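# Move bread into toaster oven with a spatula

## Task

Using only the spatula to carry it (no hand may touch the bread), get the bread slice into the toaster oven so that it ends up resting flat on the oven's rack; afterwards put the spatula down on the table.

## Robot and tools

Robot: two arms, left_arm and right_arm, each ending in a five-finger hand (the left hand mirrors the right). Base positions in the scene frame: left_arm at (+0.028, +0.303, 0) m, right_arm at (+0.018, -0.277, 0) m, both nearly unrotated. A camera stand sits behind the arms. Cameras: cam_high and cam_low (896x504, fixed), cam_left_wrist and cam_right_wrist (672x504, fisheye, riding on the wrists). Calibration matrices are supplied; fixed cameras may be a few mm or degrees off.

Scene frame: origin at table-top height, halfway between the nominal bases; +x points out over the table, +z up, +y toward left_arm. Reported hand positions (metres) and quaternions (wxyz) are in this frame.

Hand point: a point 0.15 m beyond the wrist mounting face and 0.05 m in front of the palm. Its +z runs along straight fingers, +y out of the palm, +x across the palm away from the thumb on the right hand (toward the thumb on the left hand). Straight fingertips reach 6-7 cm past the point and sit 6 cm behind it (-y). A wrist bracket on the little-finger side can strike objects.

A row is 28 numbers, all in [-1, 1]: left_arm dx, dy, dz, rx, ry, rz; left hand thumb_turn, thumb_bend, index, middle, ring, little, force_limit, speed; then the same 14 for right_arm. The six pose numbers are offsets, not poses: measured from that arm's Hand target as it stood when the action or move began, along the Hand target's own axes. 1.0 equals 0.6 m of travel or 180 degrees; rx, ry, rz form a single rotation vector. Every row of one action, and every target in one move list, counts from that same start, not from the preceding row. Sending six zeros re-requests the current Hand target. The controller limits commanded orientation to 40 degrees from the measured one per step.

Hand numbers are absolute targets, not offsets: -1 open (fingers straight, thumb beside the palm or unbent), +1 closed (thumb_turn +1 puts the thumb opposite the fingers). force_limit maps -1..+1 to about 0..10 N fingertip force (0..15 N for the two thumb motors); speed rises from near zero at -1 to full at +0.48 and above. For a soft grip close with speed at -0.94 or lower. To keep a hand unchanged, resend the last eight numbers you actually sent it (before any were sent, use its hand_measured plus hand_force_limit and hand_speed). A closed grip spans roughly 0.035-0.065 m, handles down to about 0.025 m. To grip harder, raise force_limit and send a target more closed than hand_measured; to release, send one more open.

Tools:
- execute_actions(actions, cameras): actions is a list of actions; each action is up to 15 rows at 1/30 s per row, the last row repeated if fewer. cameras lists names, ["all"], or []; an empty actions list returns all images by default.
- move(target, speed, blend, blocking, cameras): target is one 28-number row or a list of up to 15 rows, offsets as above from the Hand targets at the move's start. speed in m/s, 0.002 to 4.3 (default 0.25), one value or one per target; rotation limited to twice that in rad/s. blend in m rounds corners at intermediate targets (0 = stop at each). Paths are straight, last 0.5 to 10 s, and do not avoid obstacles or the other arm. blocking=false returns after about 0.5 s while motion continues. Result adds a move: line (done, off_target, moving, held, fault) plus limits such as paced or held.
- wait(seconds 0-10, cameras): lets time run with commands held; a running move continues.
- stop(cameras): brakes a running move.
- zoom_image(camera, region [x0, y0, x1, y1] pixels, at most 504 wide and high): closer look at the latest image of cam_high, cam_low, cam_left_wrist or cam_right_wrist.
- show_instructions(): shows reference images.
- finished_scene(scene): ends the current scene; scene is its number, printed at the end of each result. Irreversible.

Results give per arm end_effector_position, end_effector_quat_wxyz, Hand target (base for next offsets), joint positions, velocities (may read within noise) and torques (include arm weight, carry offsets; items 3 and 4 wrap at ±28 N m), hand_measured, hand_stopped_by (moving, target, force, stalled, fault), hand_load_n (positive when something pushes a finger open; a lost grip shows as about 0), hand_force_limit, hand_speed, and for actions some step positions. A MOTOR HOT line warns of heating; at 100 °C the arm drops for 30-60 s.

Cautions: hands often rest 1-3 cm (up to 5) short of or below the command, mostly low; send the remaining distance as a further offset. Faster moves hit harder and overshoot; pushing a target beyond contact presses harder, and a blocked arm keeps pressing until commanded back. Avoid paths near an arm's own base. Do not strike fixed or heavy objects, let the arms press each other, overload fingers, or release moving objects. Anything falling or left off the table fails the scene. Long stretched holds heat motors. Loose objects may get small random nudges.

Each tool is called after ">>>" by a JSON object that holds its "name" and its "arguments", one argument or row to a line.

Reference images:

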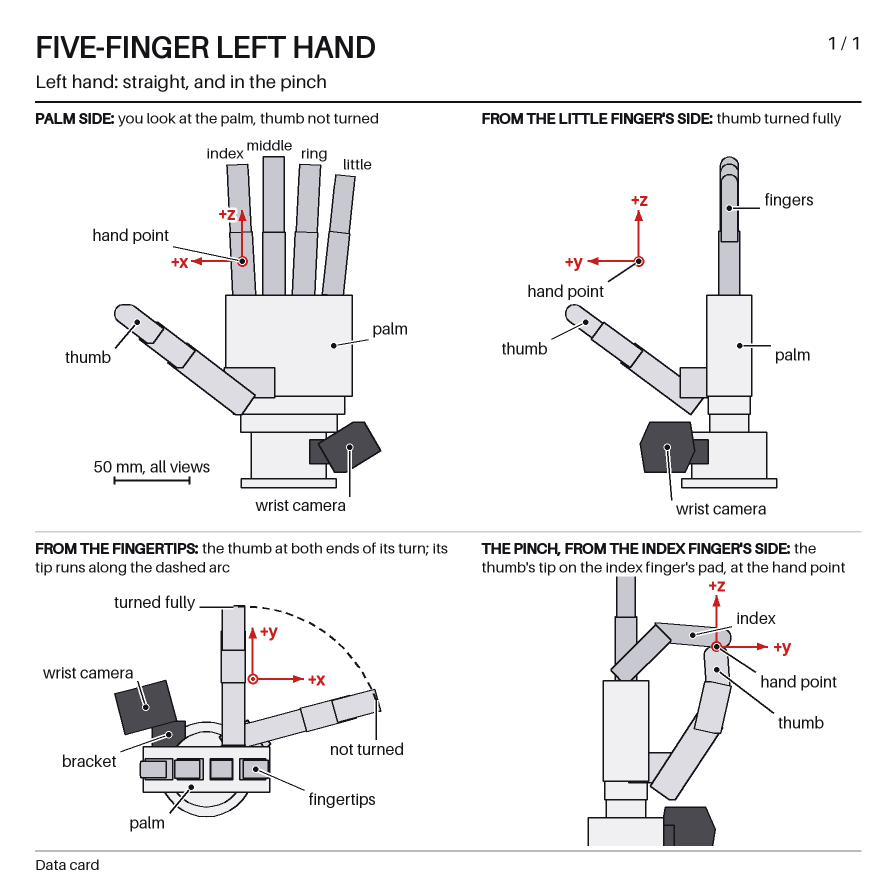

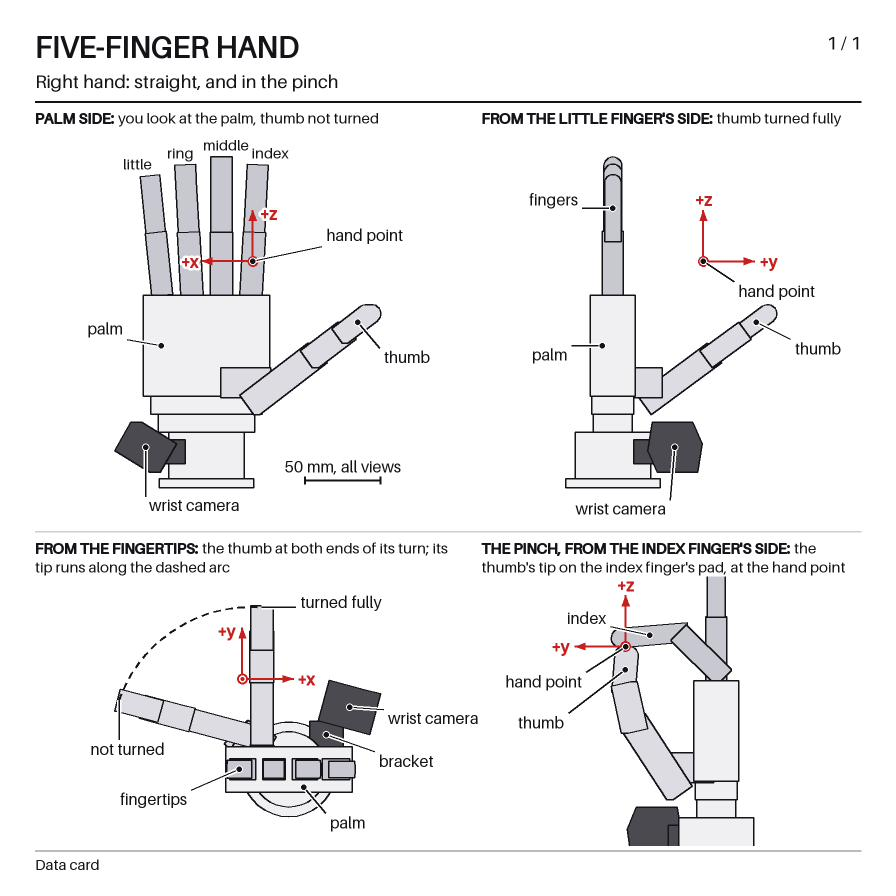

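## Session

>>> {"name": "execute_actions", "arguments": {
  "actions": []
}}

Scene clock: 0.00 s.
left_arm: end_effector_position=(+0.1671, +0.4923, +0.1774) hand_measured=(-1.000, -1.000, -1.000, -1.000, -1.000, -1.000) hand_load_n=(+0.0, +0.0, +0.0, +0.0, +0.0, +0.0) hand_stopped_by=(target, target, target, target, target, target) hand_force_limit=0.00 hand_speed=-0.80 end_effector_quat_wxyz=(-0.403, +0.777, -0.484, -0.014) | right_arm: end_effector_position=(+0.4170, +0.1598, +0.2996) hand_measured=(-1.000, -1.000, -1.000, -1.000, -1.000, -1.000) hand_load_n=(+0.0, +0.0, +0.0, +0.0, +0.0, +0.0) hand_stopped_by=(target, target, target, target, target, target) hand_force_limit=0.00 hand_speed=-0.80 end_effector_quat_wxyz=(+0.343, -0.260, +0.809, +0.401)
Joint positions: left_arm=[0.802 0.437 0.585 -0.903 -0.181 0.425] | right_arm=[0.616 1.361 0.977 -0.15 -0.512 1.842]
Joint velocities: within noise
Joint torques (N m): no reading
Heat: left arm: hottest waist 30 °C; right arm: hottest wrist yaw 33 °C.
Hand target: left_arm +0.1703, +0.4955, +0.1902; -0.415, +0.773, -0.480, -0.012 | right_arm +0.4215, +0.1628, +0.3093; +0.350, -0.261, +0.804, +0.403

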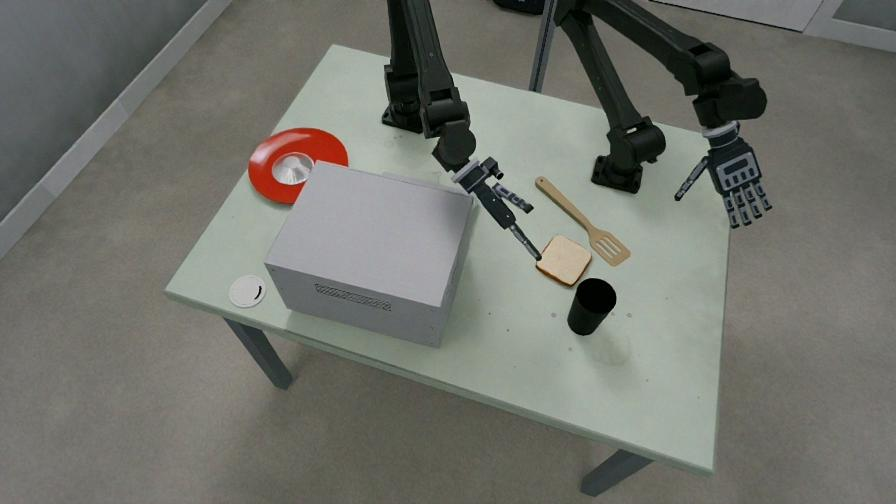

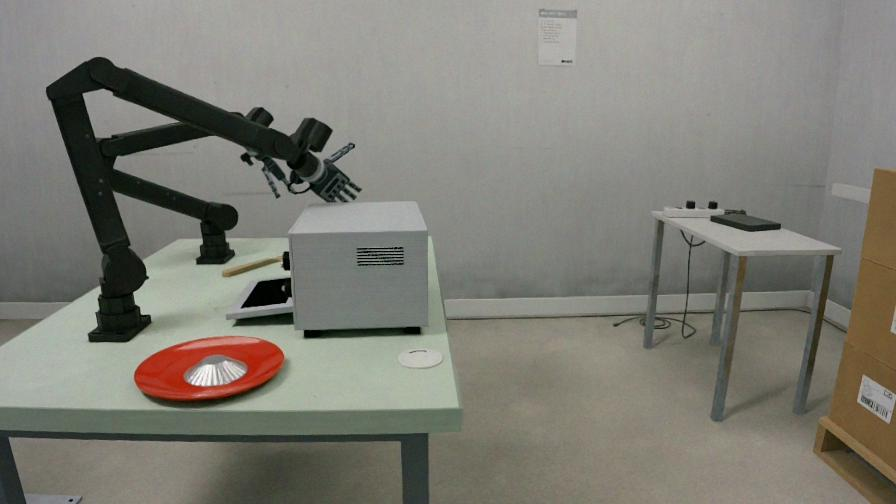

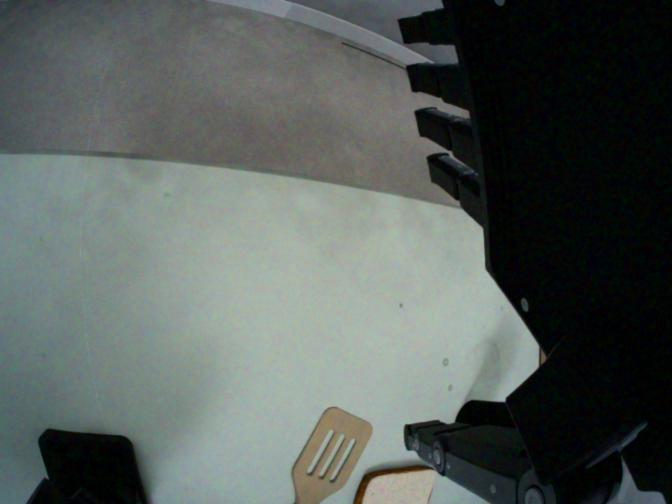

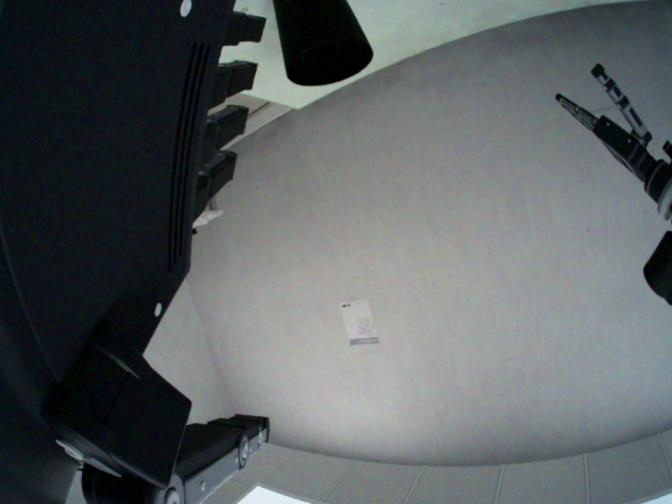

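>>> {"name": "zoom_image", "arguments": {
  "camera": "cam_high",
  "region": [230, 100, 530, 360]
}}

>>> {"name": "zoom_image", "arguments": {
  "camera": "cam_high",
  "region": [460, 140, 720, 370]
}}

>>> {"name": "zoom_image", "arguments": {
  "camera": "cam_low",
  "region": [120, 180, 470, 430]
}}

>>> {"name": "zoom_image", "arguments": {
  "camera": "cam_left_wrist",
  "region": [200, 304, 560, 504]
}}

Scaled by 1.680.

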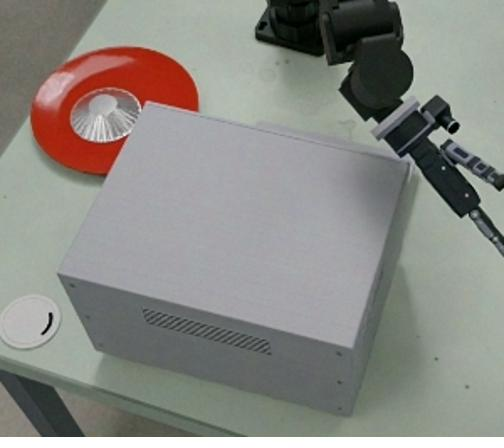

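Scaled by 1.938.

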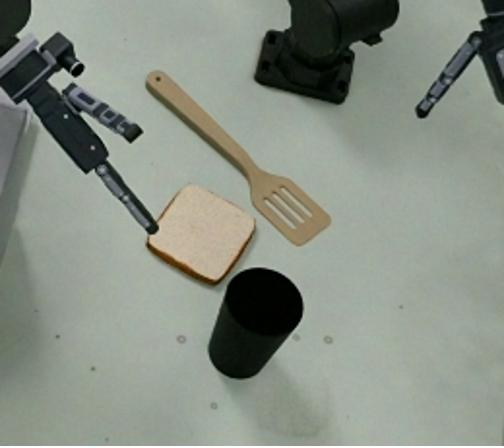

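Scaled by 1.440.

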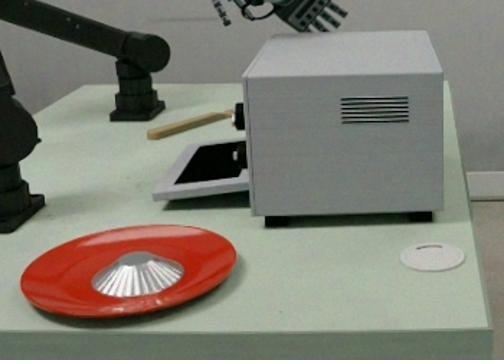

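Scaled by 1.400 from the camera's 672x504 image, which has a finer 960x720 frame.

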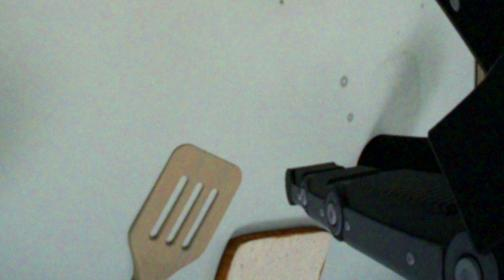

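>>> {"name": "move", "arguments": {
  "target": [
    [0,0,0,0,0,0,-1,-1,-1,-1,-1,-1,0,-0.8,0.1757,0.1153,-0.2717,0.4289,0.0809,-0.4977,-1,-1,-1,-1,-1,-1,0,-0.8],
    [0,0,0,0,0,0,-1,-1,-1,-1,-1,-1,0,-0.8,0.43,-0.1812,-0.4305,0.4289,0.0809,-0.4977,-1,-1,-1,-1,-1,-1,0,-0.8]
  ],
  "blend": 0.03,
  "cameras": ["all"]
}}

Scene clock: 31.83 s.
left_arm: end_effector_position=(+0.1671, +0.4923, +0.1774) hand_measured=(-1.000, -1.000, -1.000, -1.000, -1.000, -1.000) hand_load_n=(+0.0, +0.0, +0.0, +0.0, +0.0, +0.0) hand_stopped_by=(target, target, target, target, target, target) hand_force_limit=0.00 hand_speed=-0.80 end_effector_quat_wxyz=(-0.403, +0.777, -0.484, -0.014) | right_arm: end_effector_position=(+0.2471, -0.1465, +0.1666) hand_measured=(-1.000, -1.000, -1.000, -1.000, -1.000, -1.000) hand_load_n=(-0.5, +0.0, +0.0, +0.0, +0.0, +0.0) hand_stopped_by=(target, target, target, target, target, target) hand_force_limit=0.00 hand_speed=-0.80 end_effector_quat_wxyz=(+0.492, -0.506, +0.499, -0.503)
Joint positions: left_arm=[0.802 0.437 0.585 -0.903 -0.181 0.425] | right_arm=[1.263 0.1 0.088 -0.019 1.246 0.011]
Joint torques (N m): left_arm=[-0.03 0.56 10.22 1.62 -0.17 0.01] | right_arm=[-0.26 1.14 9.03 1.98 -0.11 0.02]
Heat: left arm: hottest elbow 32 °C; right arm: hottest wrist yaw 33 °C.
Hand target: left_arm +0.1703, +0.4955, +0.1902; -0.415, +0.773, -0.480, -0.012 | right_arm +0.2471, -0.1459, +0.1700; +0.500, -0.500, +0.500, -0.500
Off the commanded pose: left_arm 0.014 m, 2 deg | right_arm 0.004 m, 1 deg.
move: off_target (left_arm)
camera_calibration:
cam_right_wrist: T_world_to_cam=[[-0.00532554, -0.296507, -0.955016, 0.119288], [-0.520954, 0.816017, -0.250447, 0.286519], [0.853568, 0.496185, -0.158812, 0.00559364], [0, 0, 0, 1]] pos_world=[0.145124, -0.20121, 0.186568]

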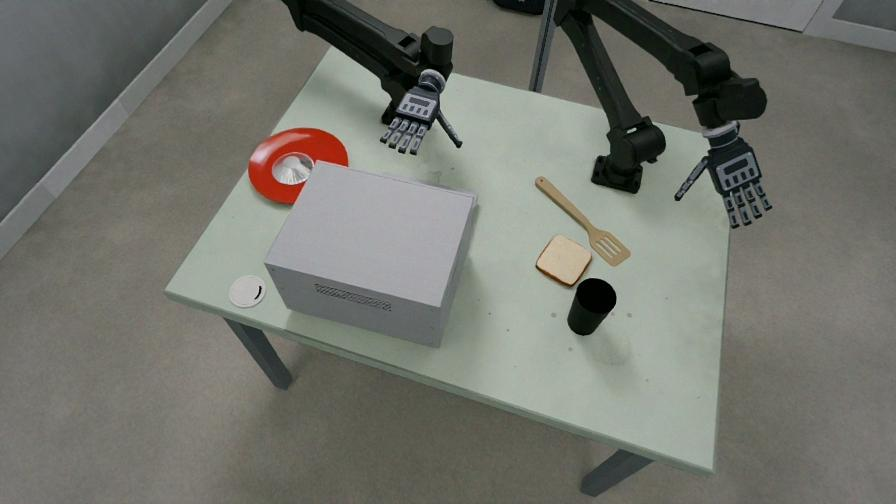

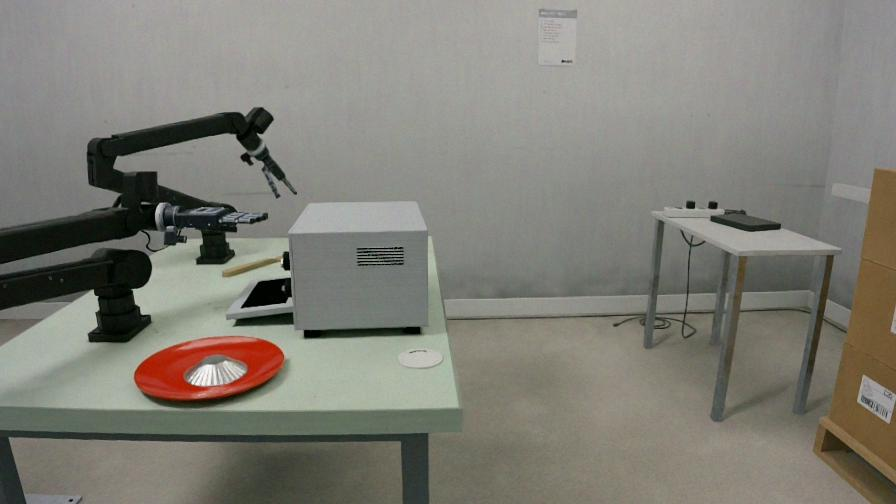

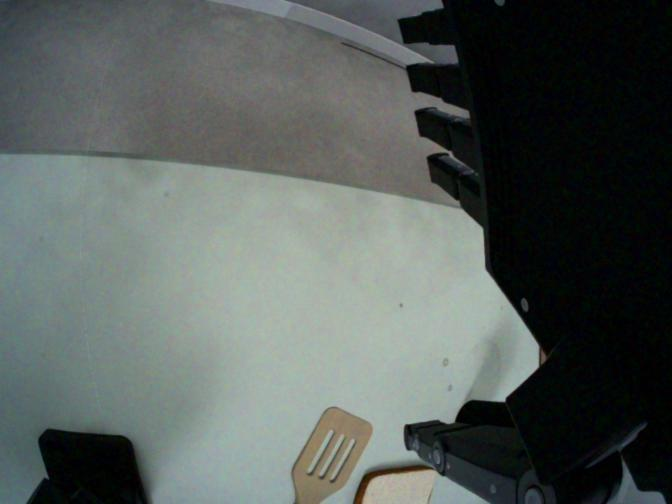

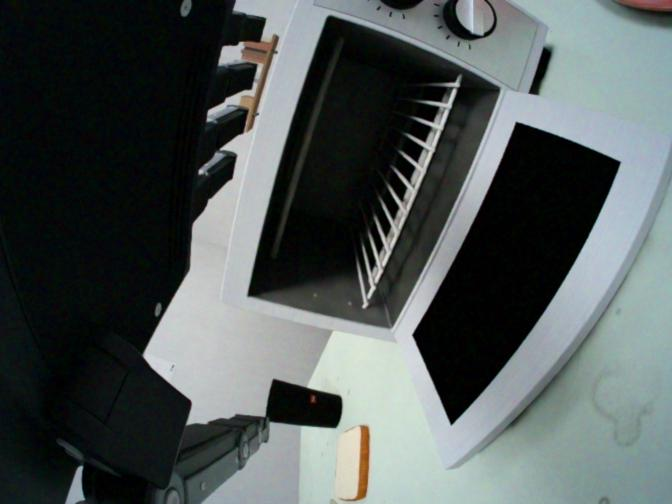

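>>> {"name": "zoom_image", "arguments": {
  "camera": "cam_right_wrist",
  "region": [200, 0, 672, 504]
}}

Scaled by 1.000.

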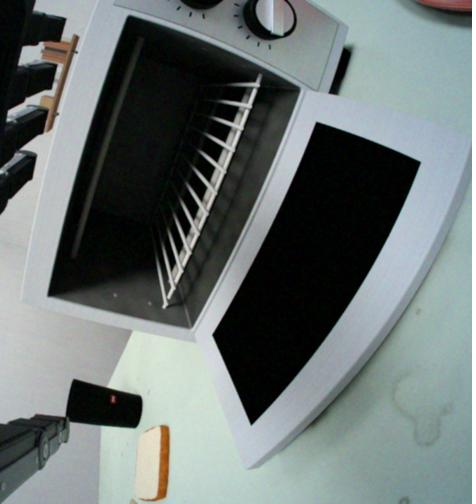

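>>> {"name": "move", "arguments": {
  "target": [0.2127,0.018,-0.27,0,0,0,-1,-1,-1,-1,-1,-1,0,-0.8,0,0,0,0,0,0,-1,-1,-1,-1,-1,-1,0,-0.8],
  "cameras": ["cam_high","cam_left_wrist"]
}}

>>> {"name": "zoom_image", "arguments": {
  "camera": "cam_left_wrist",
  "region": [0, 0, 480, 504]
}}

Scene clock: 37.87 s.
left_arm: end_effector_position=(+0.1642, +0.3006, +0.2114) hand_measured=(-1.000, -1.000, -1.000, -1.000, -1.000, -1.000) hand_load_n=(+0.0, +0.0, +0.0, +0.0, +0.0, +0.0) hand_stopped_by=(target, target, target, target, target, target) hand_force_limit=0.00 hand_speed=-0.80 end_effector_quat_wxyz=(-0.320, +0.776, -0.542, +0.037) | right_arm: end_effector_position=(+0.2471, -0.1466, +0.1665) hand_measured=(-1.000, -1.000, -1.000, -1.000, -1.000, -1.000) hand_load_n=(+0.0, +0.0, +0.0, +0.0, +0.0, +0.0) hand_stopped_by=(target, target, target, target, target, target) hand_force_limit=0.00 hand_speed=-0.80 end_effector_quat_wxyz=(+0.492, -0.506, +0.499, -0.503)
Joint positions: left_arm=[-0.507 0.521 0.79 -1.674 -0.639 -0.803] | right_arm=[1.263 0.1 0.088 -0.019 1.246 0.01]
Joint torques (N m): left_arm=[-0.03 1.14 11.78 0.13 -0.41 -0.05] | right_arm=[-0.26 1.26 9.01 1.99 -0.11 0.01]
Heat: left arm: hottest elbow 33 °C; right arm: hottest elbow 33 °C.
Hand target: left_arm +0.1694, +0.2942, +0.2363; -0.415, +0.773, -0.480, -0.012 | right_arm +0.2471, -0.1460, +0.1700; +0.499, -0.500, +0.500, -0.500
Off the commanded pose: left_arm 0.026 m, 14 deg | right_arm 0.004 m, 1 deg.
joint sent to its limit (left arm) — joint 4 (wrist pitch), lower limit. The joint targets are off in orientation, not in position.
move: off_target (left_arm)
camera_calibration:
cam_left_wrist: T_world_to_cam=[[0.877684, -0.0714343, 0.473885, -0.224885], [-0.0743515, -0.997152, -0.0126058, 0.317269], [0.473436, -0.0241702, -0.880496, 0.227327], [0, 0, 0, 1]] pos_world=[0.113343, 0.305796, 0.310729]
Images, in order (width x height): cam_high 896x504, cam_left_wrist 672x504.

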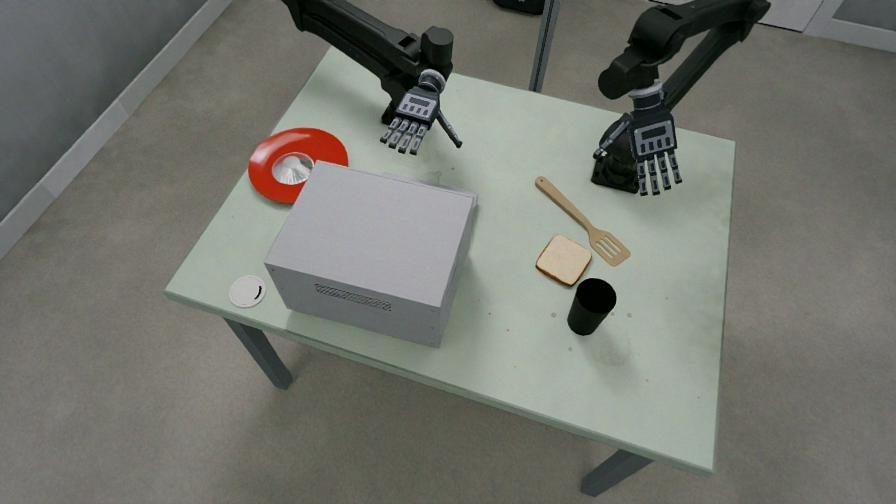

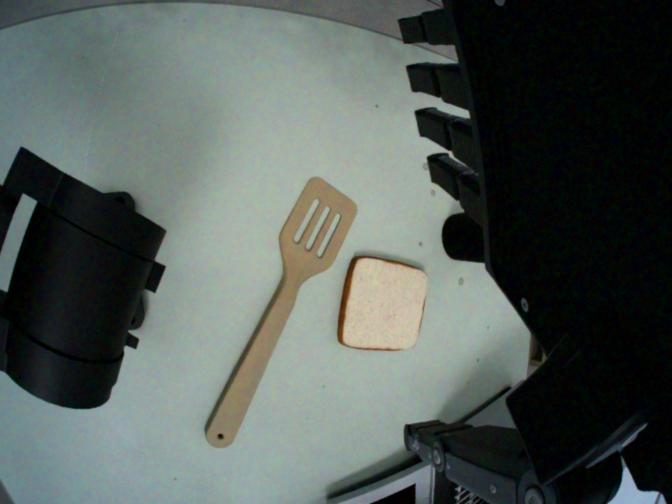

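Scaled by 1.000.

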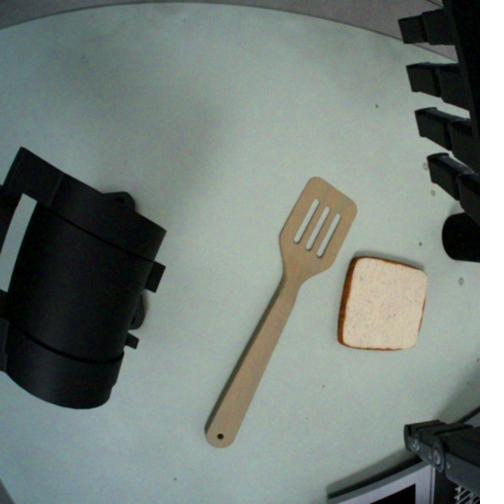

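>>> {"name": "zoom_image", "arguments": {
  "camera": "cam_left_wrist",
  "region": [190, 270, 330, 460]
}}

>>> {"name": "zoom_image", "arguments": {
  "camera": "cam_left_wrist",
  "region": [260, 160, 440, 360]
}}

>>> {"name": "zoom_image", "arguments": {
  "camera": "cam_low",
  "region": [200, 225, 310, 335]
}}

Scaled by 2.653 from the camera's 672x504 image, which has a finer 960x720 frame.

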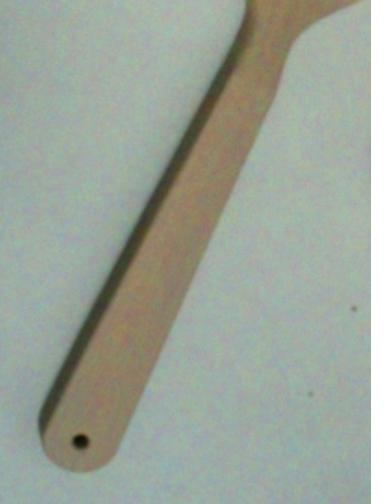

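Scaled by 2.520 from the camera's 672x504 image, which has a finer 960x720 frame.

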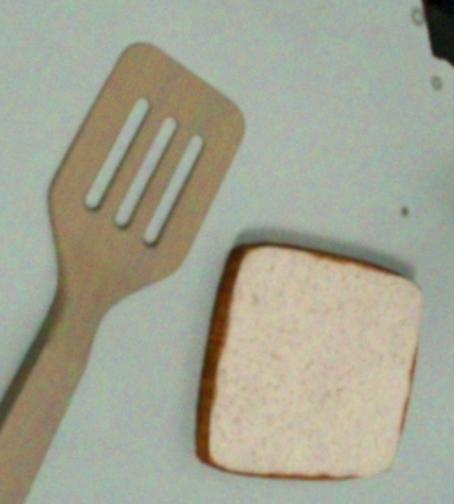

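This scene's latest camera images include none from cam_low. They are from: cam_high, cam_left_wrist. cam_low's image comes with the result of a call that names it in "cameras".

>>> {"name": "move", "arguments": {
  "target": [-0.1263,-0.0685,0.0403,0,0,0,-1,-1,-1,-1,-1,-1,0,-0.8,-0.4815,0.05,-0.175,-0.0754,-0.6975,-0.1546,1,-0.5,-0.3,-0.3,-0.3,-0.3,0,0.3],
  "cameras": ["all"]
}}

Scene clock: 59.47 s.
left_arm: end_effector_position=(+0.1613, +0.3742, +0.2537) hand_measured=(-1.000, -1.000, -1.000, -1.000, -1.000, -1.000) hand_load_n=(+0.0, +0.0, +0.0, +0.0, +0.0, +0.0) hand_stopped_by=(target, target, target, target, target, target) hand_force_limit=0.00 hand_speed=-0.80 end_effector_quat_wxyz=(-0.404, +0.768, -0.495, -0.042) | right_arm: end_effector_position=(+0.1373, +0.1316, +0.1326) hand_measured=(+1.000, -0.500, -0.300, -0.300, -0.300, -0.300) hand_load_n=(+0.0, +0.0, +0.0, +0.0, +0.0, +0.0) hand_stopped_by=(target, target, target, target, target, target) hand_force_limit=0.00 hand_speed=0.30 end_effector_quat_wxyz=(-0.505, +0.802, +0.265, -0.178)
Joint positions: left_arm=[-0.236 0.512 0.857 -1.664 -0.807 -0.552] | right_arm=[0.94 1.382 0.888 -0.574 -1.063 -0.99]
Joint torques (N m): left_arm=[0.21 0.79 11.49 0.91 -0.6 0.14] | right_arm=[0.21 -10.29 10.73 0.44 -0.93 0]
Heat: left arm: hottest elbow 33 °C; right arm: hottest elbow 35 °C.
Hand target: left_arm +0.1686, +0.3735, +0.2779; -0.415, +0.773, -0.480, -0.012 | right_arm +0.1423, +0.1431, +0.1401; -0.508, +0.798, +0.274, -0.175
Off the commanded pose: left_arm 0.025 m, 4 deg | right_arm 0.014 m, 1 deg.
move: off_target (left_arm, right_arm)
camera_calibration:
cam_left_wrist: T_world_to_cam=[[0.886281, -0.0664574, 0.458356, -0.236411], [0.0449003, -0.972661, -0.227847, 0.417162], [0.460967, 0.222516, -0.859067, 0.172034], [0, 0, 0, 1]] pos_world=[0.111494, 0.351765, 0.351198]
cam_right_wrist: T_world_to_cam=[[0.456275, -0.161269, -0.875103, 0.0770327], [-0.303255, -0.952749, 0.017462, 0.161196], [-0.83657, 0.257412, -0.483622, 0.262491], [0, 0, 0, 1]] pos_world=[0.233327, 0.0984345, 0.191543]

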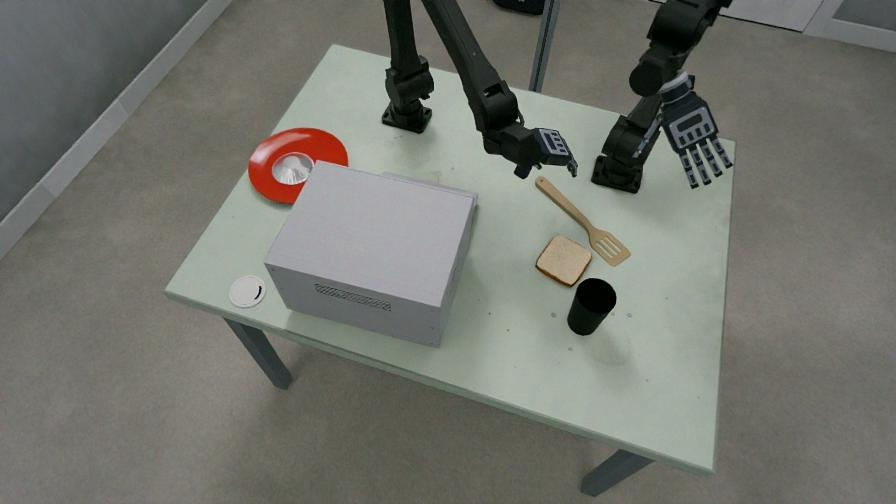

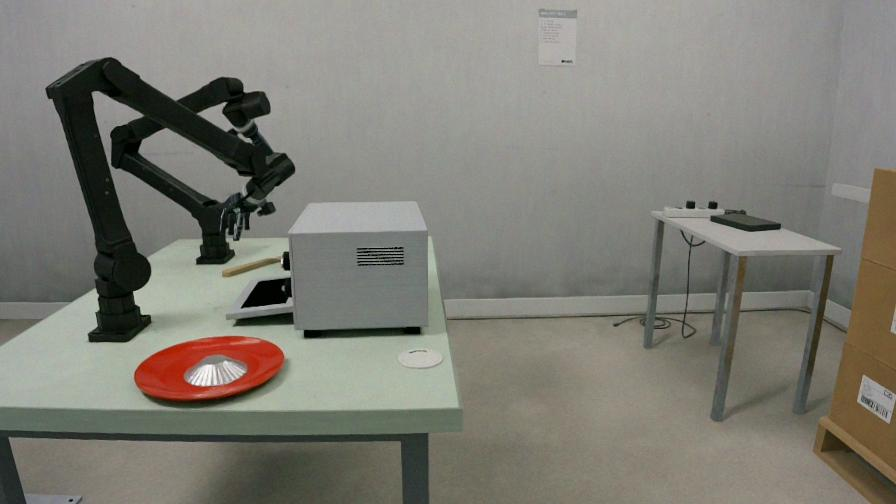

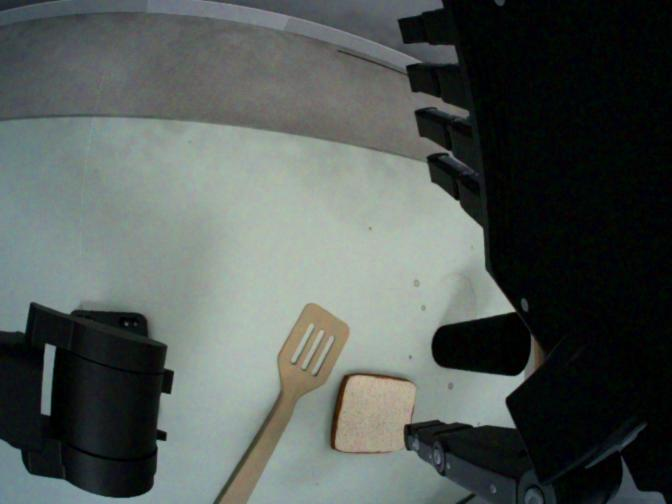

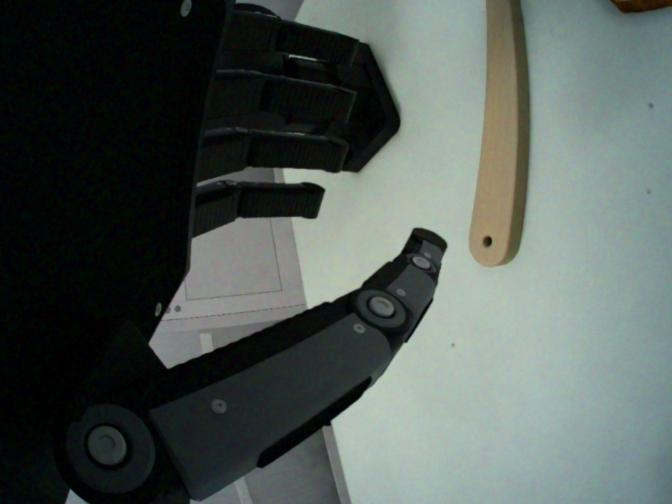

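>>> {"name": "move", "arguments": {
  "target": [0,0,0,0,0,0,-1,-1,-1,-1,-1,-1,0,-0.8,0.0268,0.0715,0.0915,0,-0.0806,-0.0376,1,-0.5,-0.3,-0.3,-0.3,-0.3,0,0.3],
  "cameras": ["cam_low","cam_left_wrist","cam_right_wrist"],
  "speed": 0.15
}}

>>> {"name": "zoom_image", "arguments": {
  "camera": "cam_low",
  "region": [200, 190, 300, 290]
}}

Scene clock: 63.73 s.
left_arm: end_effector_position=(+0.1613, +0.3742, +0.2537) hand_measured=(-1.000, -1.000, -1.000, -1.000, -1.000, -1.000) hand_load_n=(+0.0, +0.0, +0.0, +0.0, +0.0, +0.0) hand_stopped_by=(target, target, target, target, target, target) hand_force_limit=0.00 hand_speed=-0.80 end_effector_quat_wxyz=(-0.404, +0.768, -0.495, -0.042) | right_arm: end_effector_position=(+0.1318, +0.1673, +0.0763) hand_measured=(+1.000, -0.500, -0.300, -0.300, -0.300, -0.300) hand_load_n=(+0.0, +0.0, +0.0, +0.0, +0.0, +0.0) hand_stopped_by=(target, target, target, target, target, target) hand_force_limit=0.00 hand_speed=0.30 end_effector_quat_wxyz=(-0.477, +0.755, +0.376, -0.245)
Joint positions: left_arm=[-0.236 0.512 0.857 -1.664 -0.807 -0.552] | right_arm=[1.005 1.685 1.095 -0.877 -1.13 -1.445]
Joint torques (N m): left_arm=[0.67 1.44 11.49 0.9 -0.56 0.11] | right_arm=[0.15 -13.8 9.43 -0.08 -1.05 0]
Heat: left arm: hottest elbow 33 °C; right arm: hottest elbow 35 °C.
Hand target: left_arm +0.1686, +0.3735, +0.2779; -0.415, +0.773, -0.480, -0.012 | right_arm +0.1354, +0.1779, +0.0780; -0.479, +0.752, +0.383, -0.244
Off the commanded pose: left_arm 0.025 m, 4 deg | right_arm 0.011 m, 1 deg.
move: off_target (left_arm, right_arm)
camera_calibration:
cam_left_wrist: T_world_to_cam=[[0.886504, -0.0666271, 0.457899, -0.236209], [0.0447302, -0.972605, -0.228119, 0.417354], [0.460554, 0.22271, -0.859238, 0.17205], [0, 0, 0, 1]] pos_world=[0.111494, 0.351865, 0.351198]
cam_right_wrist: T_world_to_cam=[[0.485188, -0.0229001, -0.87411, 0.00900146], [-0.02703, -0.999572, 0.0111836, 0.16633], [-0.873992, 0.018201, -0.485599, 0.266525], [0, 0, 0, 1]] pos_world=[0.23307, 0.161614, 0.135433]
Images, in order (width x height): cam_low 896x504, cam_left_wrist 672x504, cam_right_wrist 672x504.

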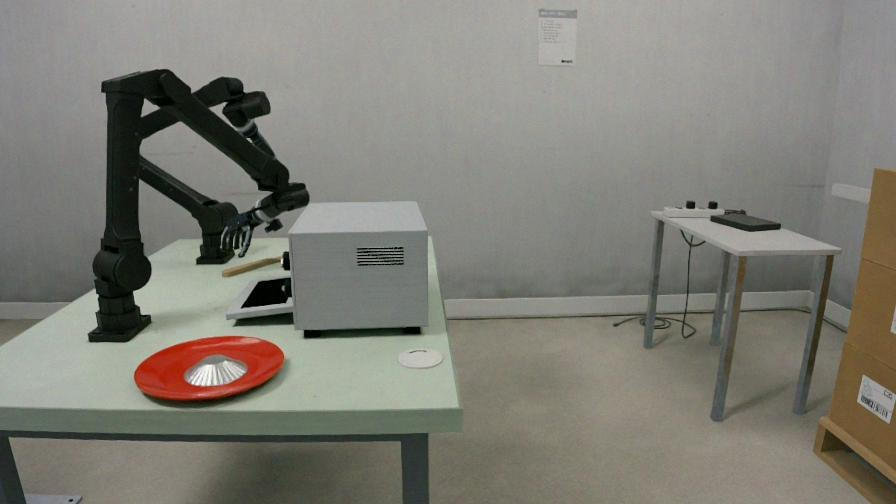

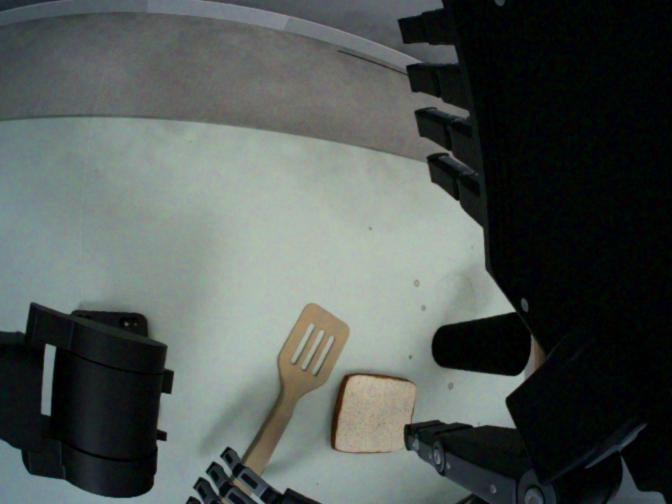

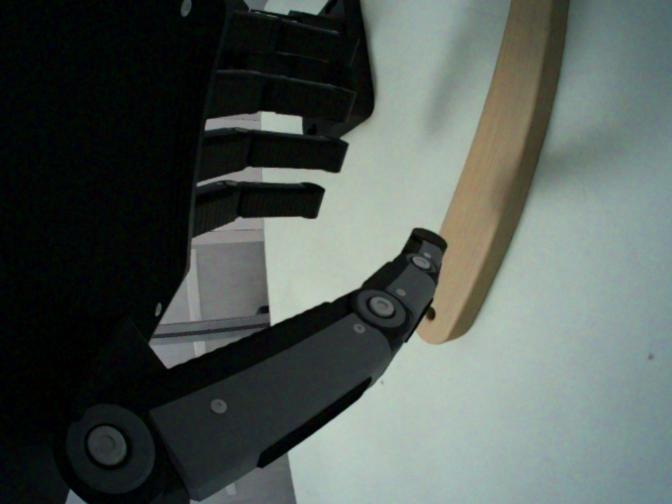

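Scaled by 5.040.

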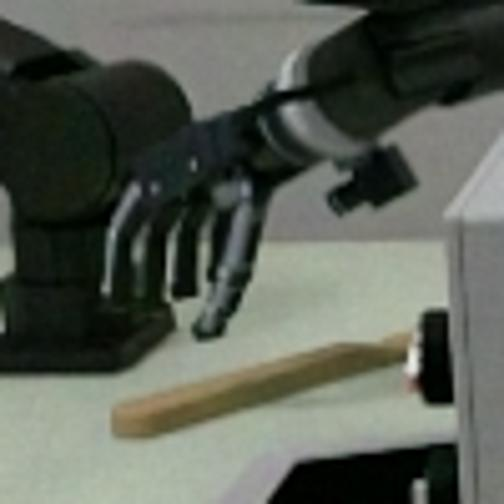

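>>> {"name": "move", "arguments": {
  "target": [0,0,0,0,0,0,-1,-1,-1,-1,-1,-1,0,-0.8,0.0017,0.045,0.0068,0,0,0,1,-0.5,-0.3,-0.3,-0.3,-0.3,0,0.3],
  "cameras": ["cam_low","cam_right_wrist"],
  "speed": 0.1
}}

>>> {"name": "zoom_image", "arguments": {
  "camera": "cam_low",
  "region": [200, 210, 290, 290]
}}

Scene clock: 69.73 s.
left_arm: end_effector_position=(+0.1613, +0.3742, +0.2537) hand_measured=(-1.000, -1.000, -1.000, -1.000, -1.000, -1.000) hand_load_n=(+0.0, +0.0, +0.0, +0.0, +0.0, +0.0) hand_stopped_by=(target, target, target, target, target, target) hand_force_limit=0.00 hand_speed=-0.80 end_effector_quat_wxyz=(-0.404, +0.768, -0.495, -0.042) | right_arm: end_effector_position=(+0.1335, +0.1665, +0.0545) hand_measured=(+1.000, -0.500, -0.300, -0.300, -0.300, -0.300) hand_load_n=(+0.0, +0.0, +0.0, +0.0, +0.0, +0.0) hand_stopped_by=(target, target, target, target, target, target) hand_force_limit=0.00 hand_speed=0.30 end_effector_quat_wxyz=(-0.474, +0.754, +0.380, -0.252)
Joint positions: left_arm=[-0.236 0.512 0.857 -1.664 -0.807 -0.552] | right_arm=[1.002 1.735 1.095 -0.874 -1.131 -1.487]
Joint torques (N m): left_arm=[0.85 1.03 11.54 0.91 -0.59 0.11] | right_arm=[-0.91 -14.39 7.95 0.73 -1.05 -0.01]
Heat: left arm: hottest elbow 34 °C; right arm: hottest elbow 35 °C.
Hand target: left_arm +0.1686, +0.3735, +0.2779; -0.415, +0.773, -0.480, -0.012 | right_arm +0.1422, +0.1742, +0.0517; -0.479, +0.752, +0.383, -0.244
Off the commanded pose: left_arm 0.025 m, 4 deg | right_arm 0.012 m, 1 deg.
move: off_target (left_arm, right_arm)
camera_calibration:
cam_right_wrist: T_world_to_cam=[[0.481038, -0.0230208, -0.876398, -0.0101841], [-0.0124787, -0.999734, 0.0194113, 0.163523], [-0.876611, 0.00159871, -0.481197, 0.260277], [0, 0, 0, 1]] pos_world=[0.235101, 0.162829, 0.113145]
Images, in order (width x height): cam_low 896x504, cam_right_wrist 672x504.

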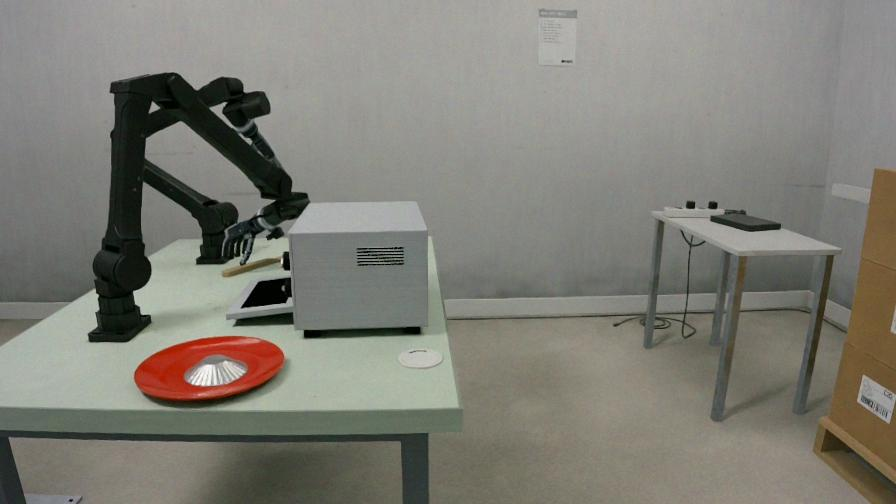

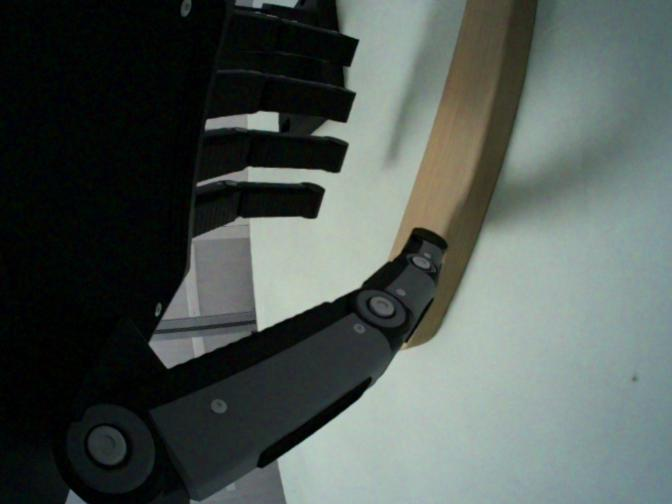

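Scaled by 5.600.

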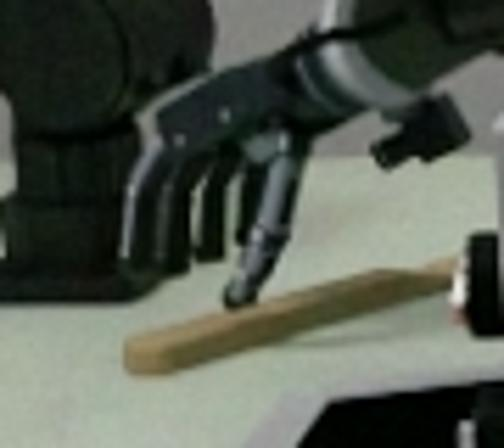

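>>> {"name": "move", "arguments": {
  "target": [
    [0,0,0,0,0,0,-1,-1,-1,-1,-1,-1,0,-0.8,0.0018,0.0113,-0.0242,0,0,0,1,-0.5,-0.3,-0.3,-0.3,-0.3,0,0.3],
    [0,0,0,0,0,0,-1,-1,-1,-1,-1,-1,0,-0.8,0.0018,0.0393,-0.0112,0,0,0,1,-0.5,-0.3,-0.3,-0.3,-0.3,0,0.3]
  ],
  "cameras": ["cam_low","cam_right_wrist"],
  "speed": 0.1
}}

>>> {"name": "zoom_image", "arguments": {
  "camera": "cam_low",
  "region": [200, 210, 290, 290]
}}

Scene clock: 73.57 s.
left_arm: end_effector_position=(+0.1613, +0.3742, +0.2537) hand_measured=(-1.000, -1.000, -1.000, -1.000, -1.000, -1.000) hand_load_n=(+0.0, +0.0, +0.0, +0.0, +0.0, +0.0) hand_stopped_by=(target, target, target, target, target, target) hand_force_limit=0.00 hand_speed=-0.80 end_effector_quat_wxyz=(-0.404, +0.768, -0.495, -0.042) | right_arm: end_effector_position=(+0.1485, +0.1585, +0.0363) hand_measured=(+1.000, -0.500, -0.300, -0.300, -0.300, -0.300) hand_load_n=(+0.0, +0.0, +0.0, +0.0, -0.5, +0.0) hand_stopped_by=(target, target, target, target, target, target) hand_force_limit=0.00 hand_speed=0.30 end_effector_quat_wxyz=(-0.474, +0.754, +0.379, -0.251)
Joint positions: left_arm=[-0.236 0.512 0.857 -1.664 -0.807 -0.552] | right_arm=[0.965 1.78 1.1 -0.907 -1.133 -1.568]
Joint torques (N m): left_arm=[1.14 0.85 11.47 0.94 -0.56 0.09] | right_arm=[-0.79 -14.92 7.45 0.61 -1.04 0.01]
Heat: left arm: hottest elbow 34 °C; right arm: hottest elbow 35 °C.
Hand target: left_arm +0.1686, +0.3735, +0.2779; -0.415, +0.773, -0.480, -0.012 | right_arm +0.1559, +0.1656, +0.0332; -0.479, +0.752, +0.383, -0.244
Off the commanded pose: left_arm 0.025 m, 4 deg | right_arm 0.011 m, 1 deg.
move: off_target (left_arm, right_arm)
camera_calibration:
cam_right_wrist: T_world_to_cam=[[0.480905, -0.0229972, -0.876471, -0.033553], [-0.0149199, -0.999726, 0.0180449, 0.156504], [-0.876646, 0.00439895, -0.481116, 0.264332], [0, 0, 0, 1]] pos_world=[0.250196, 0.154527, 0.0949422]
Images, in order (width x height): cam_low 896x504, cam_right_wrist 672x504.

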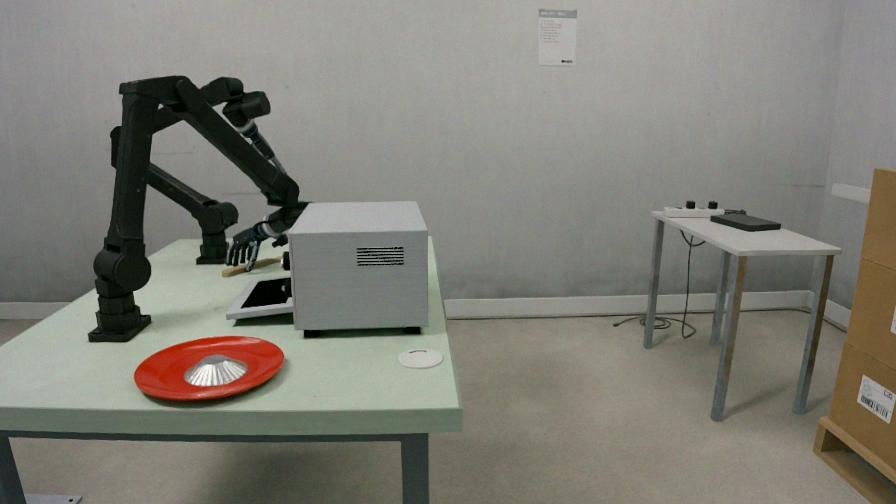

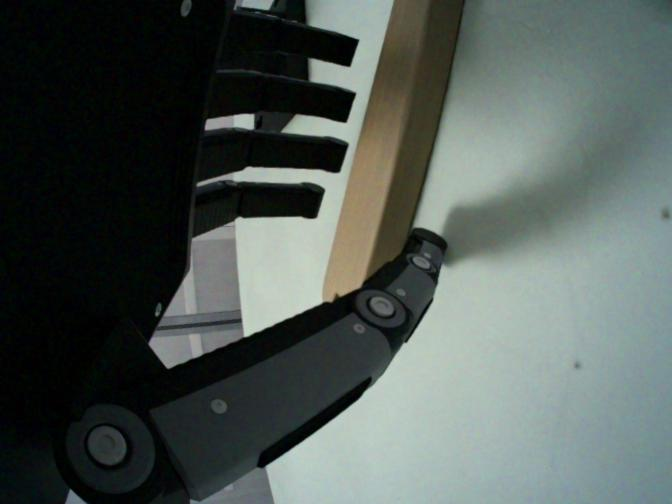

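Scaled by 5.600.

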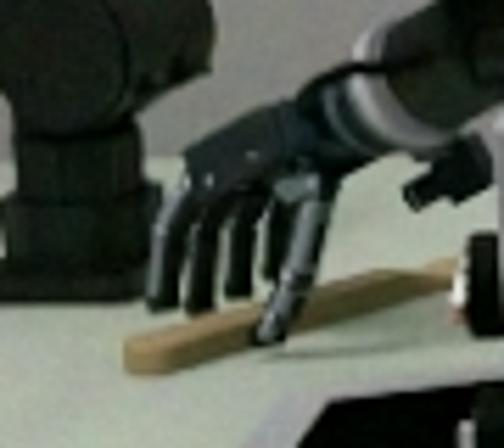

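>>> {"name": "move", "arguments": {
  "target": [0,0,0,0,0,0,-1,-1,-1,-1,-1,-1,0,-0.8,0,0,0,0,0,0,1,-0.5,0.3,0.3,0.3,0.3,-0.4,-0.7],
  "cameras": ["cam_low","cam_right_wrist"],
  "speed": 0.1
}}

>>> {"name": "zoom_image", "arguments": {
  "camera": "cam_low",
  "region": [200, 210, 290, 290]
}}

Scene clock: 76.53 s.
left_arm: end_effector_position=(+0.1613, +0.3742, +0.2537) hand_measured=(-1.000, -1.000, -1.000, -1.000, -1.000, -1.000) hand_load_n=(+0.0, +0.0, +0.0, +0.0, +0.0, +0.0) hand_stopped_by=(target, target, target, target, target, target) hand_force_limit=0.00 hand_speed=-0.80 end_effector_quat_wxyz=(-0.404, +0.768, -0.495, -0.042) | right_arm: end_effector_position=(+0.1480, +0.1591, +0.0372) hand_measured=(+1.000, -0.504, +0.108, +0.056, +0.110, +0.300) hand_load_n=(+4.0, +12.0, +8.0, +0.0, +5.5, +0.0) hand_stopped_by=(target, target, force, force, force, target) hand_force_limit=-0.40 hand_speed=-0.70 end_effector_quat_wxyz=(-0.477, +0.752, +0.379, -0.251)
Joint positions: left_arm=[-0.236 0.512 0.857 -1.664 -0.807 -0.552] | right_arm=[0.965 1.78 1.1 -0.906 -1.138 -1.569]
Joint torques (N m): left_arm=[0.79 1.32 11.62 0.88 -0.6 0.12] | right_arm=[-0.85 -14.8 7.51 0.57 -0.77 0]
Heat: left arm: hottest elbow 34 °C; right arm: hottest elbow 34 °C.
Hand target: left_arm +0.1686, +0.3735, +0.2779; -0.415, +0.773, -0.480, -0.012 | right_arm +0.1559, +0.1656, +0.0332; -0.479, +0.752, +0.383, -0.244
Off the commanded pose: left_arm 0.025 m, 4 deg | right_arm 0.011 m, 1 deg.
move: off_target (left_arm, right_arm)
camera_calibration:
cam_right_wrist: T_world_to_cam=[[0.477339, -0.0192012, -0.878509, -0.0325625], [-0.0145915, -0.999797, 0.0139239, 0.157211], [-0.878598, 0.00617231, -0.477522, 0.264129], [0, 0, 0, 1]] pos_world=[0.2499, 0.154923, 0.0953319]
Images, in order (width x height): cam_low 896x504, cam_right_wrist 672x504.

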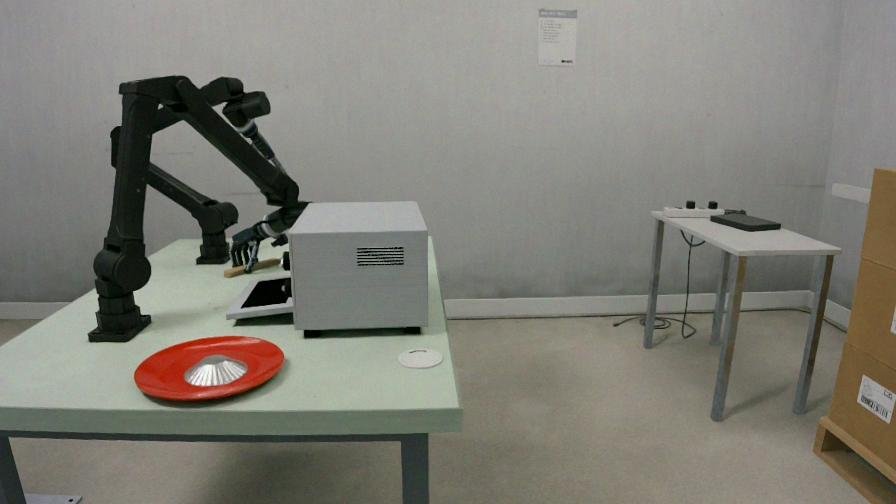

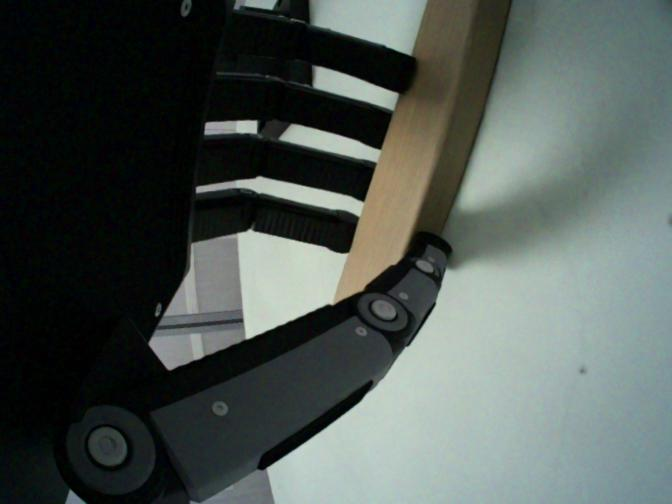

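Scaled by 5.600.

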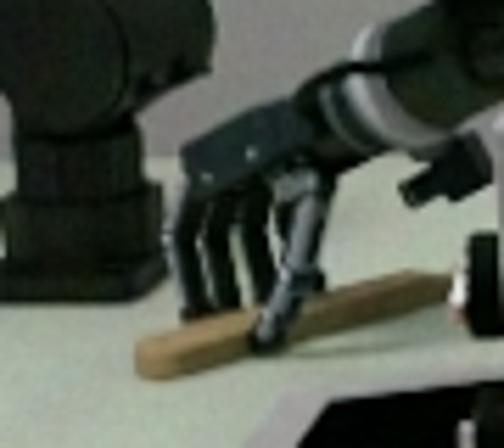

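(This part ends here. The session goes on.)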